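# Move six cart bottles into the fridge and close it

## Task

Carry all six bottles from the cart into the refrigerator so each stands upright, then close the refrigerator door completely. The task fails if a glass bottle drops from any real height, if the door is swung open or closed violently, or if the robot tips over or is left leaning. At the end, release the gripper and back the robot away.

## Robot and tools

Robot: TidyBot++, a wheeled base (0.54 m long, 0.50 m wide, 0.38 m tall) on four driven casters. It carries one seven-joint arm with a two-finger gripper. The shoulder sits 0.12 m ahead of the base centre and 0.68 m up. There are two cameras: base_camera, fixed on the base and looking forward and down, and wrist_camera, which looks along the hand.

Frames: all positions are in metres. In the base frame the origin is on the floor below the base centre, with x forward, y to the left and z up. hand_pose and "target" use this frame. The hand point is midway between the finger pads. The hand's z axis runs out along the fingers, and the fingers open and close along its y axis. base_odometry uses the base frame as it stood at scene start. It is built only from wheel rotation, so slip counts as travel. Heading is in radians, left positive, from -3.142 to 3.142. base_tilt is in degrees, positive when leaning forward or to the right.

move: each call carries one action made of any mix of base, joints and target, plus optional speeds. The motions start together.
- base: an offset from where the base stands now, measured along its current axes. translate_m is metres forward (+) or back, from -2 to 2. strafe_m is metres left (+) or right, from -2 to 2. rotate_rad is radians of turn, counter-clockwise (+), from -6.3 to 6.3.
- joints: absolute angles in radians, keyed by name: joint_1_rad to joint_7_rad, plus gripper_pos from 0 (open, about 85 mm gap) to 1 (closed). joint_2_rad is limited to ±2.249, joint_4_rad to ±2.579 and joint_6_rad to ±2.099; the other arm joints turn without limit and take the short way round. joint_1_rad is positive clockwise seen from above, the reverse of the base's turn sign. At 1.57, joint_7_rad with the hand pointing down opens the fingers to the left and right.
- target: one list of seven numbers, [x, y, z, qw, qx, qy, qz]. It is an absolute hand pose in the base frame, position in metres and then a unit quaternion. Alongside it, joints may contain only gripper_pos.
- speeds: caps that apply to this action only. translate_m and strafe_m run from 0.05 to 0.5 m/s; give one of them when both are used. rotate_rad runs from 0.1 to 1.57 rad/s.
- cameras: a list drawn from base_camera, wrist_camera and all. [] returns no images. blocking: true (the default) waits until everything is at rest; false returns after about 0.5 s.
A move with no action just reports the state. An unknown key makes the call invalid. An out-of-range value gets the call refused, and then your later calls in that reply are skipped.

Other tools: wait(seconds 0 to 10) lets time run and reports the state. stop brakes every motion still running. zoom_image(camera, region [x0,y0,x1,y1] in pixels, at most 504x504) enlarges part of the latest image. read_manual gives licence text only. finished_scene(scene) ends the current scene for good, so the goal must already hold.

Result lines: "move" reads done, or the worst status among the motions. base_status, joint_status and hand_status report per motion: moving, done, off_target (came to rest away from the target), not_followed (withheld by a safety check), contact_stop, time_out, torque_fault or limit_stop_at_motor_heat. hand_status counts as done within 10 mm and 2 degrees; off by 3 cm is normal. hand_target is where the hand would sit if every joint reached its target. motor_effort gives percent of each motor's maximum, with the peak in brackets. There are also motor temperatures, on_its_own (actions the robot took unasked), "pictures" (the order of the images), ARM HIT, MOTOR HOT and OVER-TEMPERATURE FAULT. "joint command not followed" or "pose unreachable" means the arm targets were held back.

Tips for the calls:
- The arm starts folded with the hand pointing down. A downward hand rises to about 0.94 m at most, and only close to the base.
- To fix a position error, add (the position you want minus hand_pose) to your previous target. To keep the hand still, resend hand_target rather than hand_pose.
- A held bottle makes the arm sag. Never command a joint to its current reading while loaded. When a bottle reaches a shelf, hand_pose stops falling but effort changes only slightly.
- The arm does not avoid obstacles and keeps pushing on contact. A pose out of reach makes it wander for up to 10 s and ends in time_out.
- Closed fingers squeeze hard. Avoid gripping firmly while the bottle still rests on something, and avoid twisting, yanking or swinging loads fast.
- Move slowly near the door and the shelves; pull or push the door gently. Do not drive or turn while the arm is caught on something high, as the robot can tip. Reaching far out from the folded pose or swinging a stretched arm sideways can also tip it.
- Torque faults freeze the arm for 10 s. Stretched or loaded poses heat the motors, and overheating makes the arm sink.

- Finish with the gripper open and the base backed away from the fridge.

Each tool is called after "Request:" in YAML: its name, and indented under it one key for each argument.

## Session

Request:
move:

Scene clock: 0.00 s.
Motor temperatures (°C): [45 39 38 40 44 42 41]
base_odometry: x=+0.000 y=+0.000 heading=+0.000
base_tilt: forward=+0.8 right=-0.1
base_status: not commanded
joint_positions: joint_1_rad=-0.015 joint_2_rad=-0.344 joint_3_rad=+3.181 joint_4_rad=-2.508 joint_5_rad=-0.032 joint_6_rad=-0.857 joint_7_rad=+1.581 gripper_pos=+0.000
joint_status: not commanded
motor_effort: joint_1_rad=+0 joint_2_rad=-1 joint_3_rad=+1 joint_4_rad=+14 joint_5_rad=-2 joint_6_rad=+1 joint_7_rad=+0
hand_pose: x=+0.2759 y=+0.0064 z=+0.5935 quat_wxyz=(-0.018, +0.998, -0.017, +0.060) (m; base frame)
hand_target: x=+0.2766 y=+0.0064 z=+0.5939 quat_wxyz=(-0.018, +0.998, -0.017, +0.061) (m; base frame)
hand_status: not commanded
pictures: base_camera, wrist_camera

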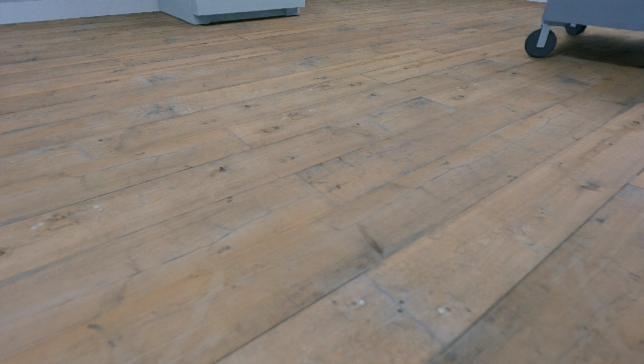

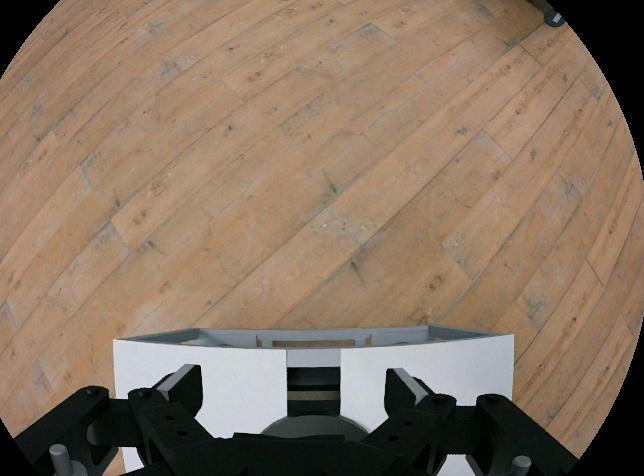

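Request:
move:
  joints: {"joint_6_rad": 0.35}

Scene clock: 8.03 s.
Motor temperatures (°C): [45 38 38 41 44 42 41]
move: done
base_odometry: x=+0.000 y=+0.000 heading=+0.000
base_tilt: forward=+0.8 right=-0.1
base_status: not commanded
joint_positions: joint_1_rad=-0.015 joint_2_rad=-0.344 joint_3_rad=+3.181 joint_4_rad=-2.508 joint_5_rad=-0.032 joint_6_rad=+0.305 joint_7_rad=+1.581 gripper_pos=+0.000
joint_status: all done
motor_effort: joint_1_rad=-1(1) joint_2_rad=-6(6) joint_3_rad=+1(1) joint_4_rad=+19(20) joint_5_rad=-2(3) joint_6_rad=+9(9) joint_7_rad=+1(1)
hand_pose: x=+0.5367 y=-0.0129 z=+0.8140 quat_wxyz=(-0.001, +0.801, -0.024, +0.598) (m; base frame)
hand_target: x=+0.5406 y=-0.0136 z=+0.8279 quat_wxyz=(+0.000, +0.787, -0.024, +0.616) (m; base frame)
hand_status: not commanded
pictures: base_camera, wrist_camera
camera_calibration:
wrist_camera: T_world_to_cam=[[-0.0285143, -0.99954, -0.0103258, 0.00664091], [-0.239405, 0.0168583, -0.970773, 0.980192], [0.970501, -0.0252088, -0.239776, -0.192411], [0, 0, 0, 1]] pos_world=[0.421588, -0.0147369, 0.905477]

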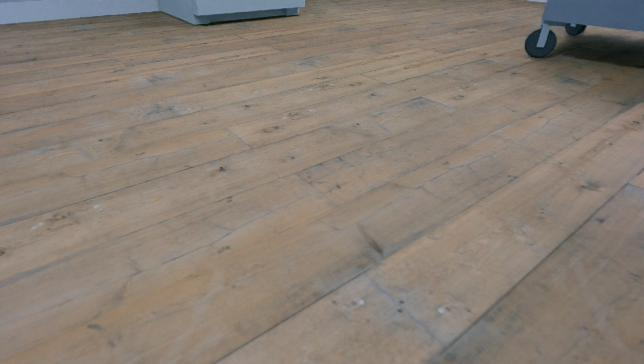

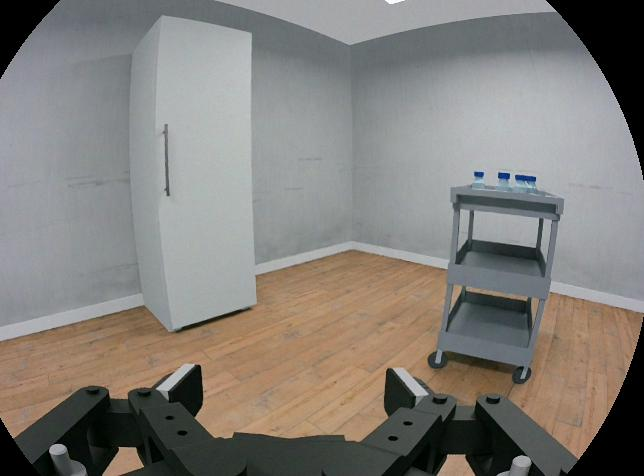

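Request:
zoom_image:
  camera: "wrist_camera"
  region: [400, 150, 600, 400]

Request:
zoom_image:
  camera: "wrist_camera"
  region: [90, 0, 290, 340]

Scaled by 2.016.

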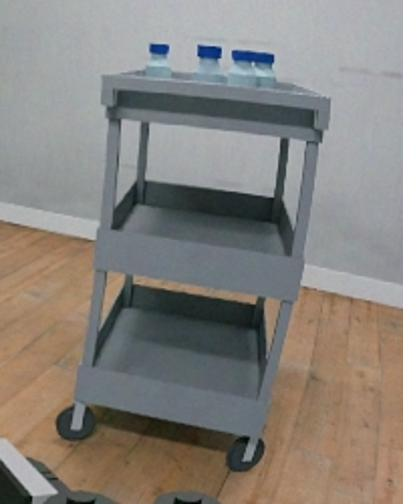

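Scaled by 1.482.

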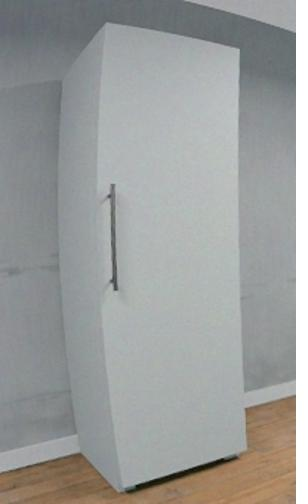

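Request:
move:
  base: {"translate_m": 1.15, "strafe_m": -0.05, "rotate_rad": 0.716}
  joints: {"joint_6_rad": 0.5}

Scene clock: 70.43 s.
Motor temperatures (°C): [45 38 37 41 44 42 41]
move: done
base_odometry: x=+1.150 y=-0.050 heading=+0.717
base_tilt: forward=+0.8 right=-0.1
base_status: done
joint_positions: joint_1_rad=-0.015 joint_2_rad=-0.345 joint_3_rad=+3.181 joint_4_rad=-2.507 joint_5_rad=-0.032 joint_6_rad=+0.474 joint_7_rad=+1.581 gripper_pos=+0.000
joint_status: all done
motor_effort: joint_1_rad=+0(2) joint_2_rad=-7(8) joint_3_rad=+1(3) joint_4_rad=+19(22) joint_5_rad=-3(3) joint_6_rad=+9(11) joint_7_rad=+0(1)
hand_pose: x=+0.5472 y=-0.0152 z=+0.8664 quat_wxyz=(+0.002, +0.747, -0.024, +0.664) (m; base frame)
hand_target: x=+0.5483 y=-0.0158 z=+0.8739 quat_wxyz=(+0.002, +0.739, -0.025, +0.674) (m; base frame)
hand_status: not commanded
pictures: base_camera, wrist_camera
camera_calibration:
wrist_camera: T_world_to_cam=[[-0.0331546, -0.999413, -0.00863041, 0.00629301], [-0.0708873, 0.0109649, -0.997424, 0.964436], [0.996933, -0.0324574, -0.0712093, -0.350691], [0, 0, 0, 1]] pos_world=[0.418191, -0.0156681, 0.937033]

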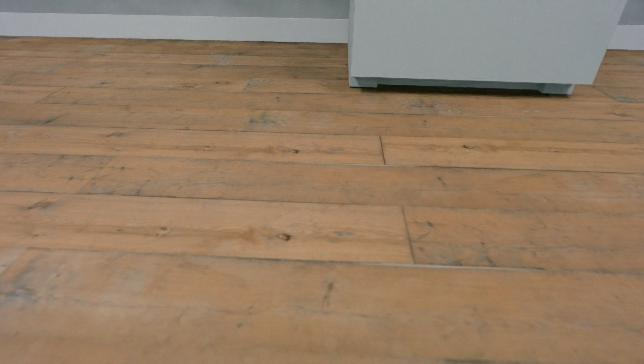

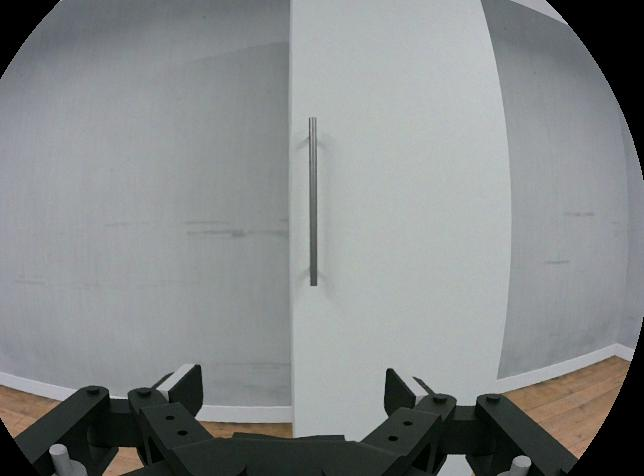

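Request:
move:
  base: {"translate_m": 0.25, "strafe_m": -0.09, "rotate_rad": 0.03}
  joints: {"joint_1_rad": 0.0, "joint_2_rad": 0.195, "joint_3_rad": 3.1416, "joint_4_rad": -1.784, "joint_5_rad": 0.0, "joint_6_rad": 0.43, "joint_7_rad": 1.571, "gripper_pos": 0.0}

Scene clock: 111.37 s.
Motor temperatures (°C): [45 38 37 41 44 42 41]
move: done
base_odometry: x=+1.398 y=+0.046 heading=+0.747
base_tilt: forward=+0.8 right=-0.1
base_status: done
joint_positions: joint_1_rad=-0.014 joint_2_rad=+0.183 joint_3_rad=+3.154 joint_4_rad=-1.811 joint_5_rad=-0.031 joint_6_rad=+0.474 joint_7_rad=+1.581 gripper_pos=+0.000
joint_status: all done
motor_effort: joint_1_rad=+0(2) joint_2_rad=-27(28) joint_3_rad=+0(2) joint_4_rad=+21(22) joint_5_rad=-1(3) joint_6_rad=+9(10) joint_7_rad=+0(2)
hand_pose: x=+0.7930 y=-0.0010 z=+0.9823 quat_wxyz=(-0.002, +0.689, -0.010, +0.725) (m; base frame)
hand_target: x=+0.8003 y=+0.0013 z=+0.9766 quat_wxyz=(+0.000, +0.699, +0.000, +0.715) (m; base frame)
hand_status: not commanded
pictures: base_camera, wrist_camera
camera_calibration:
wrist_camera: T_world_to_cam=[[-0.00909976, -0.999945, 0.00519852, -0.00299934], [0.0966045, -0.00605351, -0.995304, 0.962408], [0.995281, -0.00855483, 0.0966543, -0.750639], [0, 0, 0, 1]] pos_world=[0.654097, -0.00359481, 1.03046]

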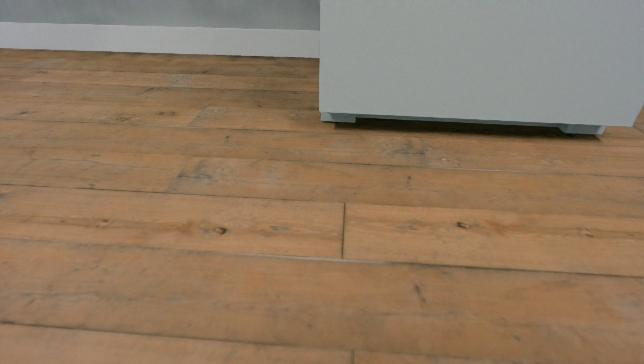

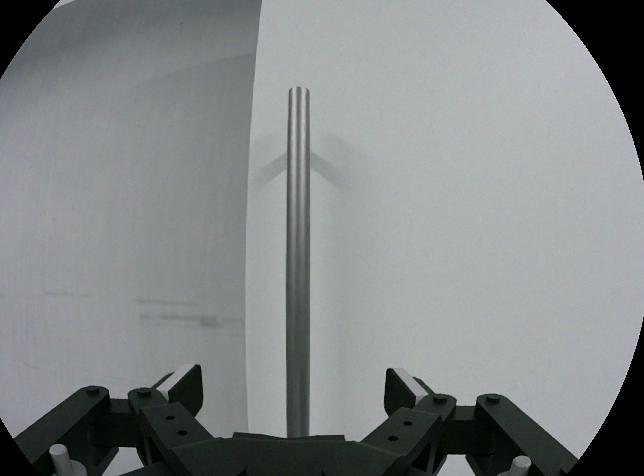

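Request:
move:
  base: {"translate_m": 0.07}
  joints: {"joint_6_rad": 0.39, "joint_1_rad": 0.0}
  speeds: {"translate_m": 0.15}

Scene clock: 158.53 s.
Motor temperatures (°C): [45 38 37 42 44 42 41]
move: done
base_odometry: x=+1.450 y=+0.094 heading=+0.747
base_tilt: forward=+0.8 right=-0.1
base_status: done
joint_positions: joint_1_rad=-0.014 joint_2_rad=+0.193 joint_3_rad=+3.153 joint_4_rad=-1.808 joint_5_rad=-0.031 joint_6_rad=+0.431 joint_7_rad=+1.581 gripper_pos=+0.000
joint_status: all done
motor_effort: joint_1_rad=-1(2) joint_2_rad=-28(30) joint_3_rad=+0(2) joint_4_rad=+21(22) joint_5_rad=-2(3) joint_6_rad=+9(9) joint_7_rad=+0(1)
hand_pose: x=+0.7968 y=+0.0001 z=+0.9642 quat_wxyz=(-0.002, +0.707, -0.009, +0.707) (m; base frame)
hand_target: x=+0.8003 y=+0.0013 z=+0.9641 quat_wxyz=(+0.000, +0.714, +0.000, +0.701) (m; base frame)
hand_status: not commanded
pictures: base_camera, wrist_camera
camera_calibration:
wrist_camera: T_world_to_cam=[[-0.0065877, -0.999966, 0.0050594, -0.00365833], [0.046829, -0.00536245, -0.998889, 0.987092], [0.998881, -0.00634345, 0.0468627, -0.707459], [0, 0, 0, 1]] pos_world=[0.660419, -0.0028527, 1.01917]

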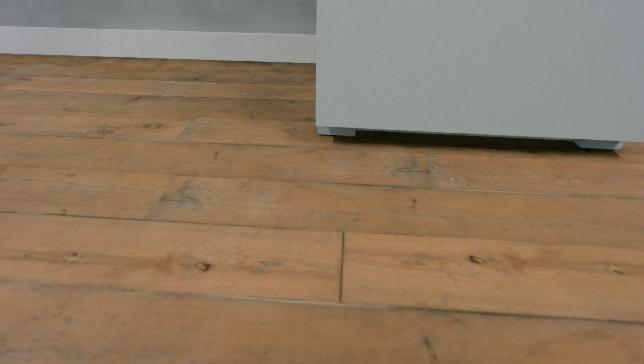

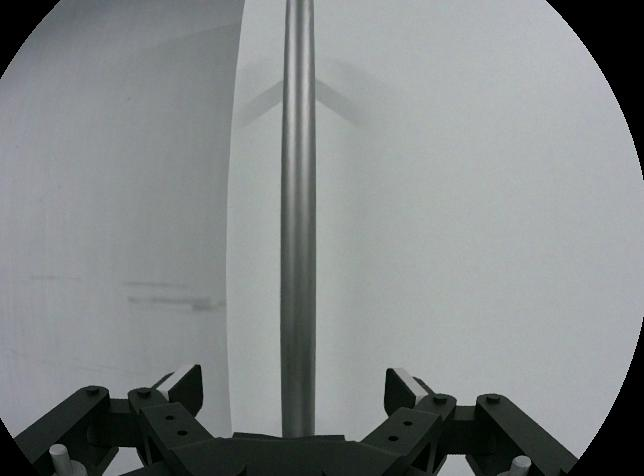

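Request:
move:
  joints: {"gripper_pos": 0.93}

Scene clock: 167.33 s.
Motor temperatures (°C): [45 38 37 42 44 42 41]
move: done
base_odometry: x=+1.449 y=+0.094 heading=+0.747
base_tilt: forward=+0.8 right=-0.1
base_status: not commanded
joint_positions: joint_1_rad=-0.010 joint_2_rad=+0.171 joint_3_rad=+3.151 joint_4_rad=-1.804 joint_5_rad=-0.031 joint_6_rad=+0.420 joint_7_rad=+1.581 gripper_pos=+0.930
joint_status: all done
motor_effort: joint_1_rad=-1(6) joint_2_rad=-23(28) joint_3_rad=+0(5) joint_4_rad=+23(37) joint_5_rad=-1(3) joint_6_rad=+9(13) joint_7_rad=+0(1)
hand_pose: x=+0.7909 y=-0.0016 z=+0.9775 quat_wxyz=(-0.002, +0.702, -0.010, +0.713) (m; base frame)
hand_target: x=+0.8003 y=+0.0013 z=+0.9641 quat_wxyz=(+0.000, +0.714, +0.000, +0.701) (m; base frame)
hand_status: not commanded
pictures: base_camera, wrist_camera
camera_calibration:
wrist_camera: T_world_to_cam=[[-0.00868679, -0.99995, 0.00500172, -0.00379433], [0.0611745, -0.00552396, -0.998112, 0.988629], [0.998089, -0.00836441, 0.0612194, -0.715625], [0, 0, 0, 1]] pos_world=[0.653746, -0.00431876, 1.03059]

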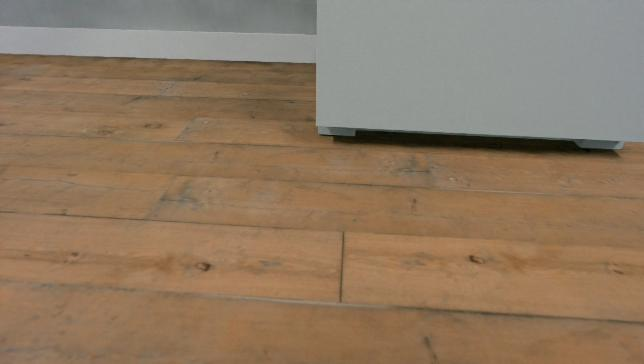

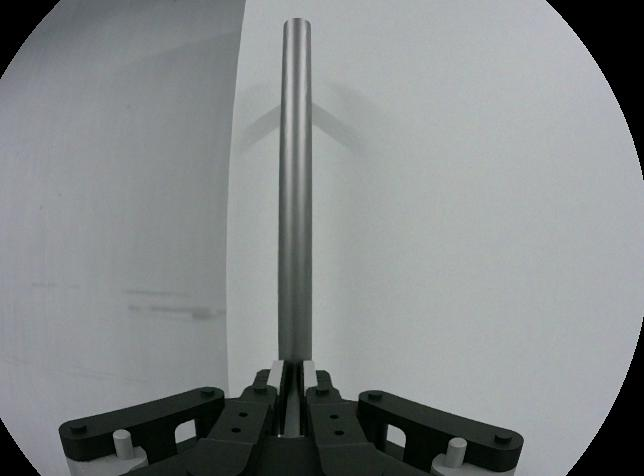

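Request:
move:
  joints: {"gripper_pos": 0.3}
  cameras: []

Request:
move:
  base: {"translate_m": 0.027}
  speeds: {"translate_m": 0.1}
  cameras: ["wrist_camera"]

Scene clock: 179.87 s.
Motor temperatures (°C): [45 38 37 42 44 42 41]
move: done
base_odometry: x=+1.449 y=+0.094 heading=+0.747
base_tilt: forward=+0.8 right=-0.1
base_status: not commanded
joint_positions: joint_1_rad=-0.010 joint_2_rad=+0.185 joint_3_rad=+3.151 joint_4_rad=-1.801 joint_5_rad=-0.031 joint_6_rad=+0.420 joint_7_rad=+1.581 gripper_pos=+0.300
joint_status: all done
motor_effort: joint_1_rad=+0(1) joint_2_rad=-27(28) joint_3_rad=+1(1) joint_4_rad=+21(23) joint_5_rad=-2(2) joint_6_rad=+9(9) joint_7_rad=+0(1)
hand_pose: x=+0.7955 y=-0.0015 z=+0.9696 quat_wxyz=(-0.002, +0.706, -0.010, +0.709) (m; base frame)
hand_target: x=+0.8003 y=+0.0013 z=+0.9641 quat_wxyz=(+0.000, +0.714, +0.000, +0.701) (m; base frame)
hand_status: not commanded
pictures: none
No camera images: "cameras" was empty.

Scene clock: 180.67 s.
Motor temperatures (°C): [45 38 37 42 44 42 41]
move: done
base_odometry: x=+1.469 y=+0.112 heading=+0.747
base_tilt: forward=+0.8 right=-0.1
base_status: done
joint_positions: joint_1_rad=-0.010 joint_2_rad=+0.194 joint_3_rad=+3.151 joint_4_rad=-1.801 joint_5_rad=-0.031 joint_6_rad=+0.420 joint_7_rad=+1.581 gripper_pos=+0.300
joint_status: not commanded
motor_effort: joint_1_rad=+0(2) joint_2_rad=-27(30) joint_3_rad=+0(1) joint_4_rad=+21(21) joint_5_rad=-2(3) joint_6_rad=+9(9) joint_7_rad=+0(1)
hand_pose: x=+0.7980 y=-0.0015 z=+0.9642 quat_wxyz=(-0.002, +0.708, -0.010, +0.706) (m; base frame)
hand_target: x=+0.8003 y=+0.0013 z=+0.9641 quat_wxyz=(+0.000, +0.714, +0.000, +0.701) (m; base frame)
hand_status: not commanded
pictures: wrist_camera
camera_calibration:
wrist_camera: T_world_to_cam=[[-0.00840641, -0.99995, 0.00536845, -0.00406198], [0.0418653, -0.00571588, -0.999107, 0.99123], [0.999088, -0.00817415, 0.0419112, -0.704153], [0, 0, 0, 1]] pos_world=[0.661978, -0.00415187, 1.01988]

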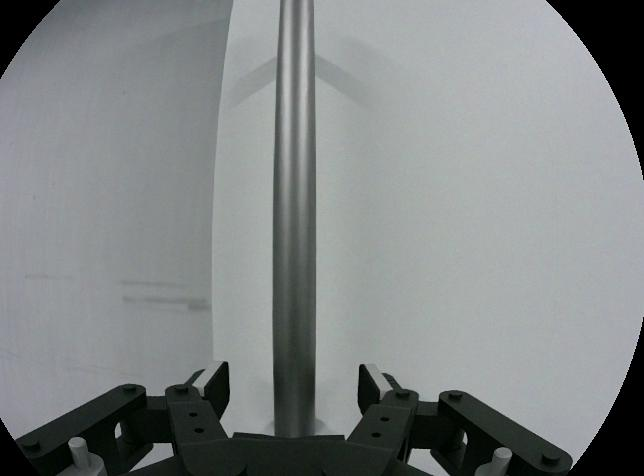

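Request:
move:
  base: {"translate_m": 0.012}
  speeds: {"translate_m": 0.1}
  cameras: []

Request:
move:
  joints: {"gripper_pos": 0.9}
  cameras: ["wrist_camera"]

Scene clock: 187.03 s.
Motor temperatures (°C): [45 38 37 42 44 42 41]
move: done
base_odometry: x=+1.478 y=+0.120 heading=+0.747
base_tilt: forward=+0.8 right=-0.1
base_status: done
joint_positions: joint_1_rad=-0.010 joint_2_rad=+0.196 joint_3_rad=+3.151 joint_4_rad=-1.800 joint_5_rad=-0.031 joint_6_rad=+0.420 joint_7_rad=+1.581 gripper_pos=+0.300
joint_status: not commanded
motor_effort: joint_1_rad=+0(1) joint_2_rad=-27(31) joint_3_rad=+0(1) joint_4_rad=+21(22) joint_5_rad=-1(2) joint_6_rad=+9(9) joint_7_rad=+0(1)
hand_pose: x=+0.7987 y=-0.0014 z=+0.9635 quat_wxyz=(-0.002, +0.709, -0.010, +0.705) (m; base frame)
hand_target: x=+0.8003 y=+0.0013 z=+0.9641 quat_wxyz=(+0.000, +0.714, +0.000, +0.701) (m; base frame)
hand_status: not commanded
pictures: none
No camera images: "cameras" was empty.

Scene clock: 187.90 s.
Motor temperatures (°C): [45 39 37 42 44 42 41]
move: off_target
base_odometry: x=+1.478 y=+0.120 heading=+0.747
base_tilt: forward=+0.8 right=-0.1
base_status: not commanded
joint_positions: joint_1_rad=-0.009 joint_2_rad=+0.197 joint_3_rad=+3.151 joint_4_rad=-1.798 joint_5_rad=-0.029 joint_6_rad=+0.420 joint_7_rad=+1.581 gripper_pos=+0.850
joint_status: gripper_pos off_target (ended at +0.850, target +0.900)
motor_effort: joint_1_rad=-2(3) joint_2_rad=-28(31) joint_3_rad=-1(2) joint_4_rad=+22(24) joint_5_rad=-3(3) joint_6_rad=+10(11) joint_7_rad=+0(1)
hand_pose: x=+0.7992 y=-0.0022 z=+0.9635 quat_wxyz=(-0.001, +0.709, -0.010, +0.705) (m; base frame)
hand_target: x=+0.8003 y=+0.0013 z=+0.9641 quat_wxyz=(+0.000, +0.714, +0.000, +0.701) (m; base frame)
hand_status: not commanded
pictures: wrist_camera
camera_calibration:
wrist_camera: T_world_to_cam=[[-0.00918367, -0.999934, 0.00685149, -0.00562123], [0.0410058, -0.00722261, -0.999133, 0.991156], [0.999117, -0.00889475, 0.0410694, -0.704462], [0, 0, 0, 1]] pos_world=[0.663145, -0.00472815, 1.01927]

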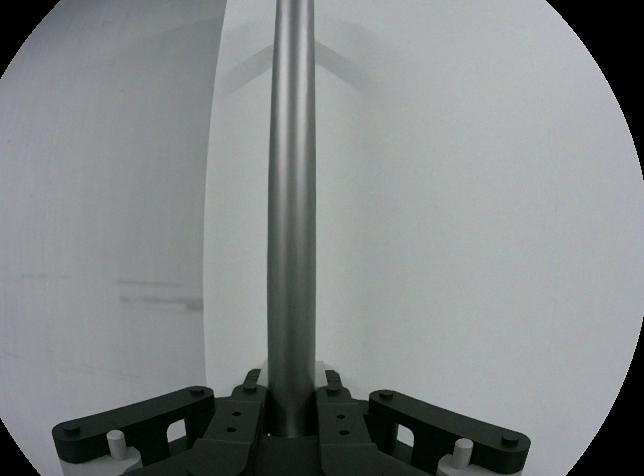

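Request:
move:
  base: {"translate_m": -0.06, "strafe_m": -0.008}
  speeds: {"translate_m": 0.08}
  cameras: ["wrist_camera"]

Scene clock: 212.03 s.
Motor temperatures (°C): [45 39 37 42 44 41 41]
move: done
base_odometry: x=+1.440 y=+0.074 heading=+0.747
base_tilt: forward=+0.8 right=-0.1
base_status: done
joint_positions: joint_1_rad=+0.000 joint_2_rad=+0.201 joint_3_rad=+3.149 joint_4_rad=-1.788 joint_5_rad=-0.028 joint_6_rad=+0.409 joint_7_rad=+1.581 gripper_pos=+0.850
joint_status: not commanded
motor_effort: joint_1_rad=-2(5) joint_2_rad=-31(48) joint_3_rad=-2(3) joint_4_rad=+20(24) joint_5_rad=-3(4) joint_6_rad=+10(11) joint_7_rad=-1(1)
hand_pose: x=+0.8015 y=-0.0069 z=+0.9632 quat_wxyz=(+0.002, +0.711, -0.012, +0.704) (m; base frame)
hand_target: x=+0.8003 y=+0.0013 z=+0.9641 quat_wxyz=(+0.000, +0.714, +0.000, +0.701) (m; base frame)
hand_status: not commanded
pictures: wrist_camera
camera_calibration:
wrist_camera: T_world_to_cam=[[-0.0154014, -0.999853, 0.00757558, -0.00597995], [0.035846, -0.00812374, -0.999324, 0.995123], [0.999239, -0.0151194, 0.0359658, -0.702039], [0, 0, 0, 1]] pos_world=[0.665741, -0.00850937, 1.01975]

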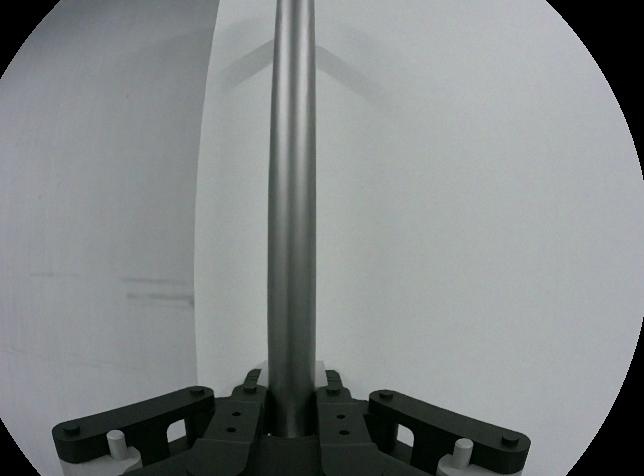

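Request:
move:
  base: {"translate_m": -0.085, "strafe_m": -0.037}
  speeds: {"translate_m": 0.15}
  cameras: []

Request:
move:
  base: {"translate_m": -0.128, "strafe_m": -0.073}
  speeds: {"translate_m": 0.15}
  cameras: ["wrist_camera"]

Scene clock: 220.30 s.
Motor temperatures (°C): [45 39 37 42 44 41 41]
move: done
base_odometry: x=+1.403 y=-0.011 heading=+0.747
base_tilt: forward=+0.9 right=-0.1
base_status: done
joint_positions: joint_1_rad=-0.003 joint_2_rad=+0.208 joint_3_rad=+3.132 joint_4_rad=-1.781 joint_5_rad=-0.018 joint_6_rad=+0.409 joint_7_rad=+1.581 gripper_pos=+0.850
joint_status: not commanded
motor_effort: joint_1_rad=+2(4) joint_2_rad=-30(36) joint_3_rad=+2(4) joint_4_rad=+19(23) joint_5_rad=-4(5) joint_6_rad=+8(11) joint_7_rad=+0(1)
hand_pose: x=+0.8041 y=+0.0068 z=+0.9632 quat_wxyz=(-0.005, +0.710, -0.001, +0.704) (m; base frame)
hand_target: x=+0.8003 y=+0.0013 z=+0.9641 quat_wxyz=(+0.000, +0.714, +0.000, +0.701) (m; base frame)
hand_status: not commanded
pictures: none
No camera images: "cameras" was empty.

Scene clock: 221.97 s.
Motor temperatures (°C): [45 39 37 42 44 41 41]
move: done
base_odometry: x=+1.358 y=-0.152 heading=+0.747
base_tilt: forward=+0.8 right=-0.1
base_status: done
joint_positions: joint_1_rad=-0.010 joint_2_rad=+0.205 joint_3_rad=+3.131 joint_4_rad=-1.785 joint_5_rad=-0.016 joint_6_rad=+0.409 joint_7_rad=+1.581 gripper_pos=+0.850
joint_status: not commanded
motor_effort: joint_1_rad=+1(6) joint_2_rad=-30(35) joint_3_rad=+2(6) joint_4_rad=+20(24) joint_5_rad=-3(5) joint_6_rad=+9(12) joint_7_rad=+1(1)
hand_pose: x=+0.8029 y=+0.0128 z=+0.9627 quat_wxyz=(-0.007, +0.711, +0.003, +0.703) (m; base frame)
hand_target: x=+0.8003 y=+0.0013 z=+0.9641 quat_wxyz=(+0.000, +0.714, +0.000, +0.701) (m; base frame)
hand_status: not commanded
pictures: wrist_camera
camera_calibration:
wrist_camera: T_world_to_cam=[[0.017563, -0.999736, 0.0148345, -0.0197477], [0.0357008, -0.0142003, -0.999262, 0.994805], [0.999208, 0.0180796, 0.0354419, -0.703033], [0, 0, 0, 1]] pos_world=[0.667308, 0.00709467, 1.01928]

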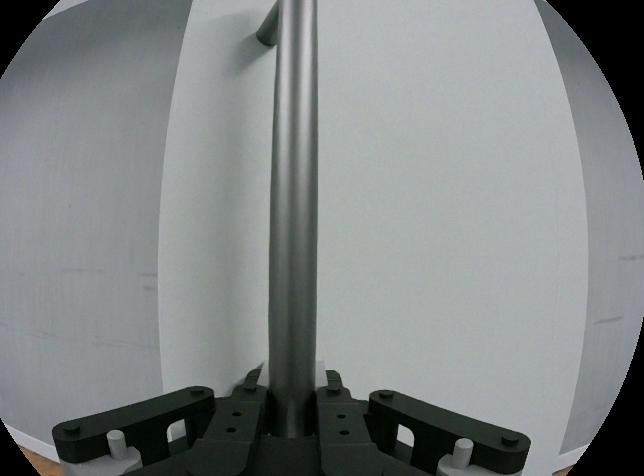

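Request:
move:
  base: {"translate_m": -0.12, "strafe_m": -0.105}
  speeds: {"translate_m": 0.15}
  cameras: ["wrist_camera", "base_camera"]

Scene clock: 228.13 s.
Motor temperatures (°C): [45 39 37 42 44 41 41]
move: done
base_odometry: x=+1.341 y=-0.311 heading=+0.747
base_tilt: forward=+0.8 right=-0.1
base_status: done
joint_positions: joint_1_rad=-0.004 joint_2_rad=+0.203 joint_3_rad=+3.142 joint_4_rad=-1.789 joint_5_rad=-0.015 joint_6_rad=+0.408 joint_7_rad=+1.581 gripper_pos=+0.851
joint_status: not commanded
motor_effort: joint_1_rad=+0(6) joint_2_rad=-30(35) joint_3_rad=+1(6) joint_4_rad=+20(25) joint_5_rad=-1(5) joint_6_rad=+9(12) joint_7_rad=+1(1)
hand_pose: x=+0.8019 y=+0.0020 z=+0.9617 quat_wxyz=(-0.001, +0.711, -0.002, +0.703) (m; base frame)
hand_target: x=+0.8003 y=+0.0013 z=+0.9641 quat_wxyz=(+0.000, +0.714, +0.000, +0.701) (m; base frame)
hand_status: not commanded
pictures: base_camera, wrist_camera
camera_calibration:
wrist_camera: T_world_to_cam=[[0.00114721, -0.999843, 0.0176695, -0.0200154], [0.0334595, -0.0176213, -0.999285, 0.995554], [0.999439, 0.0017376, 0.033434, -0.699989], [0, 0, 0, 1]] pos_world=[0.666309, -0.00125306, 1.0186]

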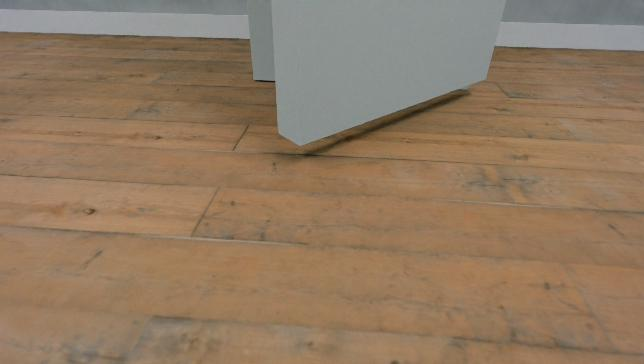

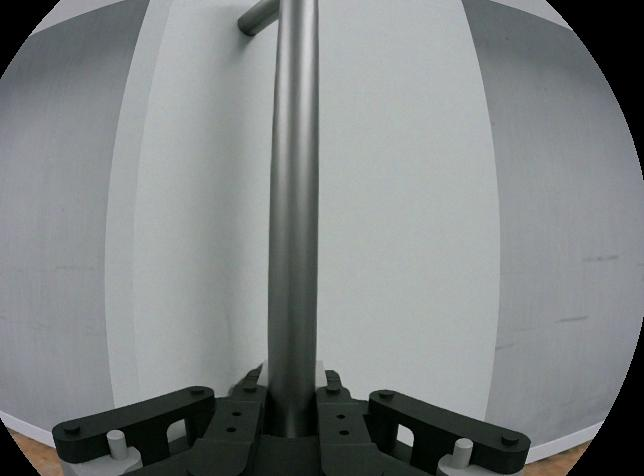

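Request:
move:
  joints: {"gripper_pos": 0.45}
  cameras: []

Request:
move:
  base: {"translate_m": -0.17}
  speeds: {"translate_m": 0.3}
  cameras: ["wrist_camera", "base_camera"]

Scene clock: 266.87 s.
Motor temperatures (°C): [44 39 37 42 44 41 41]
move: done
base_odometry: x=+1.341 y=-0.310 heading=+0.747
base_tilt: forward=+0.8 right=-0.1
base_status: not commanded
joint_positions: joint_1_rad=-0.004 joint_2_rad=+0.198 joint_3_rad=+3.135 joint_4_rad=-1.789 joint_5_rad=-0.015 joint_6_rad=+0.408 joint_7_rad=+1.581 gripper_pos=+0.450
joint_status: all done
motor_effort: joint_1_rad=+2(5) joint_2_rad=-27(31) joint_3_rad=+2(5) joint_4_rad=+20(22) joint_5_rad=-2(4) joint_6_rad=+9(10) joint_7_rad=+0(1)
hand_pose: x=+0.8004 y=+0.0063 z=+0.9651 quat_wxyz=(-0.004, +0.710, +0.000, +0.704) (m; base frame)
hand_target: x=+0.8003 y=+0.0013 z=+0.9641 quat_wxyz=(+0.000, +0.714, +0.000, +0.701) (m; base frame)
hand_status: not commanded
pictures: none
No camera images: "cameras" was empty.

Scene clock: 268.27 s.
Motor temperatures (°C): [44 39 37 42 44 41 41]
move: done
base_odometry: x=+1.217 y=-0.426 heading=+0.747
base_tilt: forward=+0.8 right=-0.1
base_status: done
joint_positions: joint_1_rad=-0.004 joint_2_rad=+0.189 joint_3_rad=+3.136 joint_4_rad=-1.789 joint_5_rad=-0.015 joint_6_rad=+0.408 joint_7_rad=+1.581 gripper_pos=+0.450
joint_status: not commanded
motor_effort: joint_1_rad=-1(2) joint_2_rad=-27(32) joint_3_rad=+0(2) joint_4_rad=+21(22) joint_5_rad=-2(3) joint_6_rad=+9(9) joint_7_rad=+0(1)
hand_pose: x=+0.7979 y=+0.0055 z=+0.9712 quat_wxyz=(-0.003, +0.707, -0.001, +0.708) (m; base frame)
hand_target: x=+0.8003 y=+0.0013 z=+0.9641 quat_wxyz=(+0.000, +0.714, +0.000, +0.701) (m; base frame)
hand_status: not commanded
pictures: base_camera, wrist_camera
camera_calibration:
wrist_camera: T_world_to_cam=[[0.00649117, -0.999842, 0.0165681, -0.0199254], [0.0474661, -0.0162417, -0.998741, 0.993524], [0.998852, 0.00726942, 0.0473531, -0.709378], [0, 0, 0, 1]] pos_world=[0.661534, 0.00137102, 1.02619]

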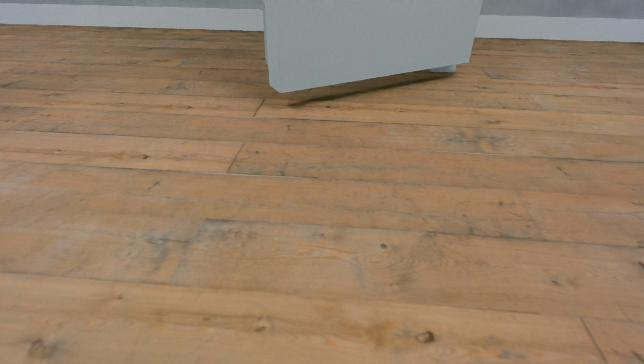

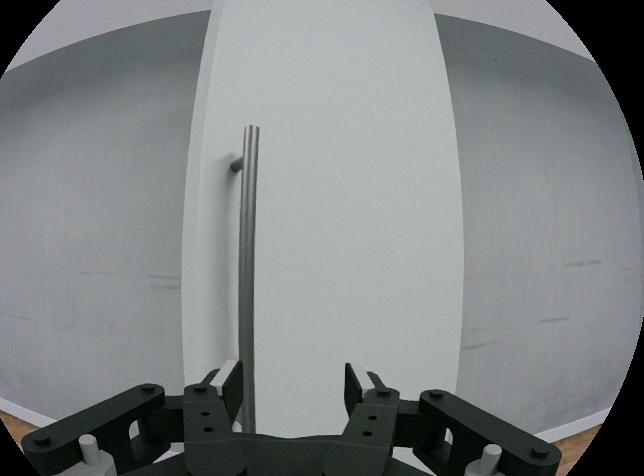

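Request:
wait:
  seconds: 0.5
  cameras: ["wrist_camera"]

Scene clock: 275.43 s.
Motor temperatures (°C): [44 39 37 42 44 41 41]
base_odometry: x=+1.217 y=-0.426 heading=+0.747
base_tilt: forward=+0.8 right=-0.1
base_status: done
joint_positions: joint_1_rad=-0.004 joint_2_rad=+0.189 joint_3_rad=+3.136 joint_4_rad=-1.789 joint_5_rad=-0.015 joint_6_rad=+0.408 joint_7_rad=+1.581 gripper_pos=+0.450
joint_status: not commanded
motor_effort: joint_1_rad=+0(2) joint_2_rad=-27(32) joint_3_rad=+0(2) joint_4_rad=+21(22) joint_5_rad=-1(3) joint_6_rad=+9(9) joint_7_rad=+0(1)
hand_pose: x=+0.7979 y=+0.0055 z=+0.9712 quat_wxyz=(-0.003, +0.707, -0.001, +0.708) (m; base frame)
hand_target: x=+0.8003 y=+0.0013 z=+0.9641 quat_wxyz=(+0.000, +0.714, +0.000, +0.701) (m; base frame)
hand_status: not commanded
wait: 0.50 s; at rest from the start
pictures: wrist_camera
camera_calibration:
wrist_camera: T_world_to_cam=[[0.00649117, -0.999842, 0.0165681, -0.0199254], [0.0474661, -0.0162417, -0.998741, 0.993524], [0.998852, 0.00726942, 0.0473531, -0.709378], [0, 0, 0, 1]] pos_world=[0.661534, 0.00137102, 1.02619]

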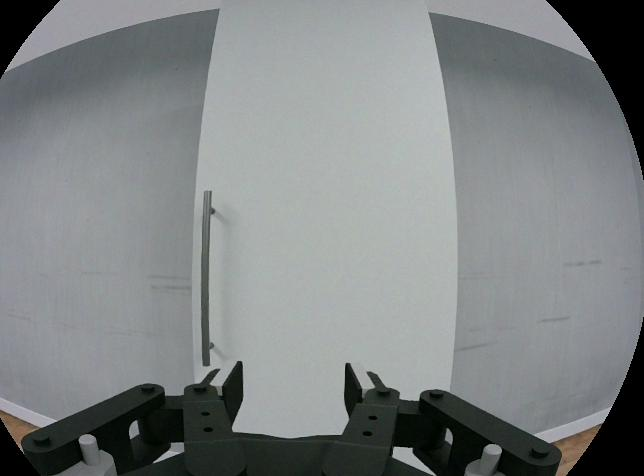

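Request:
wait:
  seconds: 0.1
  cameras: ["wrist_camera"]

Scene clock: 279.47 s.
Motor temperatures (°C): [44 39 37 42 44 41 41]
base_odometry: x=+1.217 y=-0.426 heading=+0.747
base_tilt: forward=+0.8 right=-0.2
base_status: done
joint_positions: joint_1_rad=-0.004 joint_2_rad=+0.189 joint_3_rad=+3.136 joint_4_rad=-1.789 joint_5_rad=-0.015 joint_6_rad=+0.408 joint_7_rad=+1.581 gripper_pos=+0.450
joint_status: not commanded
motor_effort: joint_1_rad=-1(2) joint_2_rad=-28(32) joint_3_rad=+0(2) joint_4_rad=+21(22) joint_5_rad=-2(3) joint_6_rad=+9(9) joint_7_rad=+0(1)
hand_pose: x=+0.7979 y=+0.0055 z=+0.9712 quat_wxyz=(-0.003, +0.707, -0.001, +0.708) (m; base frame)
hand_target: x=+0.8003 y=+0.0013 z=+0.9641 quat_wxyz=(+0.000, +0.714, +0.000, +0.701) (m; base frame)
hand_status: not commanded
wait: 0.10 s; at rest from the start
pictures: wrist_camera
camera_calibration:
wrist_camera: T_world_to_cam=[[0.00652056, -0.999841, 0.0165681, -0.0199289], [0.0474665, -0.0162403, -0.998741, 0.993524], [0.998852, 0.00729878, 0.0473531, -0.709378], [0, 0, 0, 1]] pos_world=[0.661534, 0.00138697, 1.02619]

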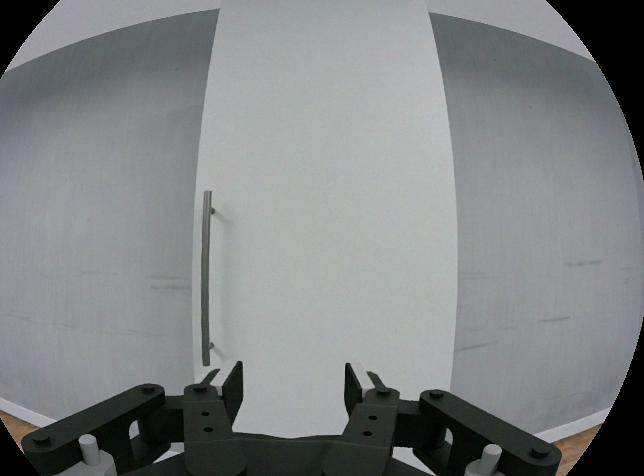

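Request:
move:
  base: {"translate_m": 0.44, "strafe_m": 0.223}
  joints: {"gripper_pos": 0.2, "joint_1_rad": 0.0, "joint_2_rad": 0.195, "joint_3_rad": 3.1416, "joint_4_rad": -1.784, "joint_6_rad": 0.39}
  cameras: ["wrist_camera"]

Scene clock: 425.70 s.
Motor temperatures (°C): [44 40 37 42 44 41 41]
move: done
base_odometry: x=+1.388 y=+0.037 heading=+0.748
base_tilt: forward=+0.8 right=-0.1
base_status: done
joint_positions: joint_1_rad=-0.004 joint_2_rad=+0.196 joint_3_rad=+3.137 joint_4_rad=-1.789 joint_5_rad=-0.015 joint_6_rad=+0.408 joint_7_rad=+1.581 gripper_pos=+0.200
joint_status: all done
motor_effort: joint_1_rad=+0(3) joint_2_rad=-28(30) joint_3_rad=+0(2) joint_4_rad=+21(22) joint_5_rad=-2(3) joint_6_rad=+9(9) joint_7_rad=+0(1)
hand_pose: x=+0.7999 y=+0.0048 z=+0.9665 quat_wxyz=(-0.003, +0.709, -0.001, +0.705) (m; base frame)
hand_target: x=+0.8003 y=+0.0013 z=+0.9641 quat_wxyz=(+0.000, +0.714, +0.000, +0.701) (m; base frame)
hand_status: not commanded
pictures: wrist_camera
camera_calibration:
wrist_camera: T_world_to_cam=[[0.00553781, -0.999845, 0.0167382, -0.019928], [0.040492, -0.0165006, -0.999044, 0.994558], [0.999165, 0.00621028, 0.0403943, -0.704681], [0, 0, 0, 1]] pos_world=[0.663931, 0.000862157, 1.02241]

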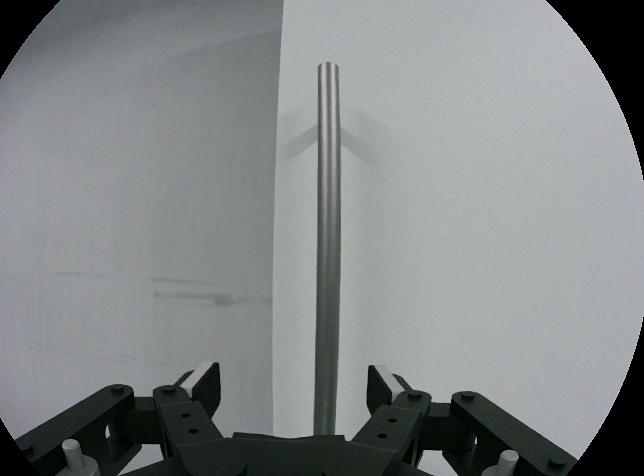

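Request:
move:
  base: {"translate_m": 0.118, "strafe_m": -0.024}
  speeds: {"translate_m": 0.2}
  cameras: ["wrist_camera"]

Scene clock: 436.87 s.
Motor temperatures (°C): [44 40 37 42 44 41 41]
move: done
base_odometry: x=+1.491 y=+0.099 heading=+0.748
base_tilt: forward=+0.8 right=-0.2
base_status: done
joint_positions: joint_1_rad=-0.004 joint_2_rad=+0.194 joint_3_rad=+3.137 joint_4_rad=-1.789 joint_5_rad=-0.015 joint_6_rad=+0.408 joint_7_rad=+1.581 gripper_pos=+0.200
joint_status: not commanded
motor_effort: joint_1_rad=+0(1) joint_2_rad=-27(31) joint_3_rad=+0(2) joint_4_rad=+21(21) joint_5_rad=-2(3) joint_6_rad=+9(9) joint_7_rad=+0(1)
hand_pose: x=+0.7993 y=+0.0048 z=+0.9678 quat_wxyz=(-0.003, +0.708, -0.001, +0.706) (m; base frame)
hand_target: x=+0.8003 y=+0.0013 z=+0.9641 quat_wxyz=(+0.000, +0.714, +0.000, +0.701) (m; base frame)
hand_status: not commanded
pictures: wrist_camera
camera_calibration:
wrist_camera: T_world_to_cam=[[0.00550534, -0.999845, 0.0167416, -0.0199264], [0.0424297, -0.0164932, -0.998963, 0.994272], [0.999084, 0.00620998, 0.0423323, -0.705993], [0, 0, 0, 1]] pos_world=[0.66327, 0.000859654, 1.02346]

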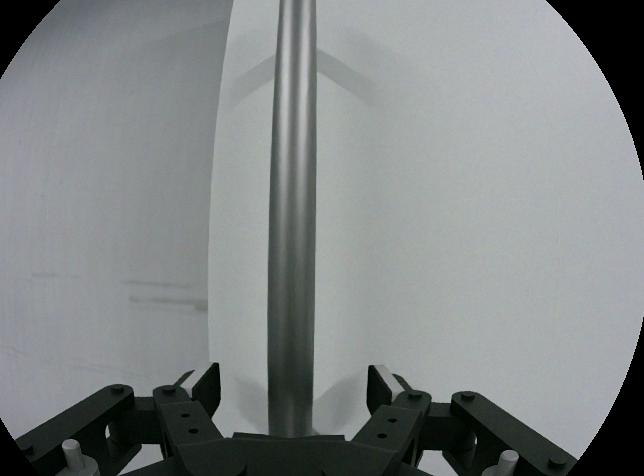

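Request:
move:
  joints: {"gripper_pos": 0.9}
  cameras: []

Request:
move:
  base: {"translate_m": -0.06, "strafe_m": -0.006}
  speeds: {"translate_m": 0.1}
  cameras: []

Request:
move:
  base: {"translate_m": -0.132, "strafe_m": -0.049}
  speeds: {"translate_m": 0.2}
  cameras: []

Request:
move:
  base: {"translate_m": -0.125, "strafe_m": -0.084}
  speeds: {"translate_m": 0.2}
  cameras: ["wrist_camera"]

Scene clock: 445.90 s.
Motor temperatures (°C): [44 40 37 42 44 41 41]
move: off_target
base_odometry: x=+1.491 y=+0.099 heading=+0.748
base_tilt: forward=+0.8 right=-0.1
base_status: not commanded
joint_positions: joint_1_rad=-0.004 joint_2_rad=+0.194 joint_3_rad=+3.137 joint_4_rad=-1.789 joint_5_rad=-0.015 joint_6_rad=+0.408 joint_7_rad=+1.581 gripper_pos=+0.834
joint_status: gripper_pos off_target (ended at +0.834, target +0.900)
motor_effort: joint_1_rad=+0(2) joint_2_rad=-27(28) joint_3_rad=+1(3) joint_4_rad=+21(21) joint_5_rad=-3(3) joint_6_rad=+9(9) joint_7_rad=+0(1)
hand_pose: x=+0.7993 y=+0.0053 z=+0.9678 quat_wxyz=(-0.003, +0.708, -0.001, +0.706) (m; base frame)
hand_target: x=+0.8003 y=+0.0013 z=+0.9641 quat_wxyz=(+0.000, +0.714, +0.000, +0.701) (m; base frame)
hand_status: not commanded
pictures: none
No camera images: "cameras" was empty.

Scene clock: 447.33 s.
Motor temperatures (°C): [44 40 37 42 44 41 41]
move: done
base_odometry: x=+1.451 y=+0.054 heading=+0.748
base_tilt: forward=+0.8 right=-0.1
base_status: done
joint_positions: joint_1_rad=+0.000 joint_2_rad=+0.188 joint_3_rad=+3.144 joint_4_rad=-1.791 joint_5_rad=-0.015 joint_6_rad=+0.400 joint_7_rad=+1.581 gripper_pos=+0.838
joint_status: not commanded
motor_effort: joint_1_rad=+1(5) joint_2_rad=-28(46) joint_3_rad=+1(4) joint_4_rad=+19(25) joint_5_rad=-3(3) joint_6_rad=+8(11) joint_7_rad=+0(1)
hand_pose: x=+0.7975 y=-0.0018 z=+0.9675 quat_wxyz=(+0.002, +0.710, -0.004, +0.704) (m; base frame)
hand_target: x=+0.8003 y=+0.0013 z=+0.9641 quat_wxyz=(+0.000, +0.714, +0.000, +0.701) (m; base frame)
hand_status: not commanded
pictures: none
No camera images: "cameras" was empty.

Scene clock: 448.77 s.
Motor temperatures (°C): [44 40 37 42 44 41 41]
move: done
base_odometry: x=+1.387 y=-0.072 heading=+0.748
base_tilt: forward=+0.8 right=-0.1
base_status: done
joint_positions: joint_1_rad=-0.003 joint_2_rad=+0.197 joint_3_rad=+3.135 joint_4_rad=-1.782 joint_5_rad=-0.015 joint_6_rad=+0.400 joint_7_rad=+1.581 gripper_pos=+0.844
joint_status: not commanded
motor_effort: joint_1_rad=+1(4) joint_2_rad=-29(33) joint_3_rad=+2(5) joint_4_rad=+19(24) joint_5_rad=-3(4) joint_6_rad=+8(11) joint_7_rad=+1(1)
hand_pose: x=+0.8011 y=+0.0054 z=+0.9672 quat_wxyz=(-0.003, +0.710, -0.001, +0.704) (m; base frame)
hand_target: x=+0.8003 y=+0.0013 z=+0.9641 quat_wxyz=(+0.000, +0.714, +0.000, +0.701) (m; base frame)
hand_status: not commanded
pictures: none
No camera images: "cameras" was empty.

Scene clock: 450.30 s.
Motor temperatures (°C): [44 40 37 42 44 41 41]
move: done
base_odometry: x=+1.353 y=-0.218 heading=+0.748
base_tilt: forward=+0.8 right=-0.1
base_status: done
joint_positions: joint_1_rad=-0.009 joint_2_rad=+0.197 joint_3_rad=+3.135 joint_4_rad=-1.783 joint_5_rad=-0.015 joint_6_rad=+0.400 joint_7_rad=+1.581 gripper_pos=+0.850
joint_status: not commanded
motor_effort: joint_1_rad=+1(6) joint_2_rad=-28(34) joint_3_rad=+2(6) joint_4_rad=+20(24) joint_5_rad=-2(4) joint_6_rad=+9(11) joint_7_rad=+0(1)
hand_pose: x=+0.8009 y=+0.0099 z=+0.9666 quat_wxyz=(-0.005, +0.710, +0.002, +0.704) (m; base frame)
hand_target: x=+0.8003 y=+0.0013 z=+0.9641 quat_wxyz=(+0.000, +0.714, +0.000, +0.701) (m; base frame)
hand_status: not commanded
pictures: wrist_camera
camera_calibration:
wrist_camera: T_world_to_cam=[[0.0132584, -0.999778, 0.0163933, -0.0207578], [0.0371648, -0.0158907, -0.999183, 0.997545], [0.999221, 0.0138568, 0.0369458, -0.702582], [0, 0, 0, 1]] pos_world=[0.665236, 0.00483407, 1.02303]

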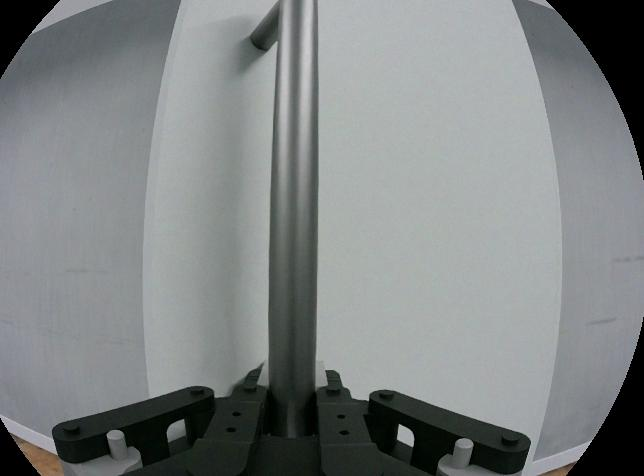

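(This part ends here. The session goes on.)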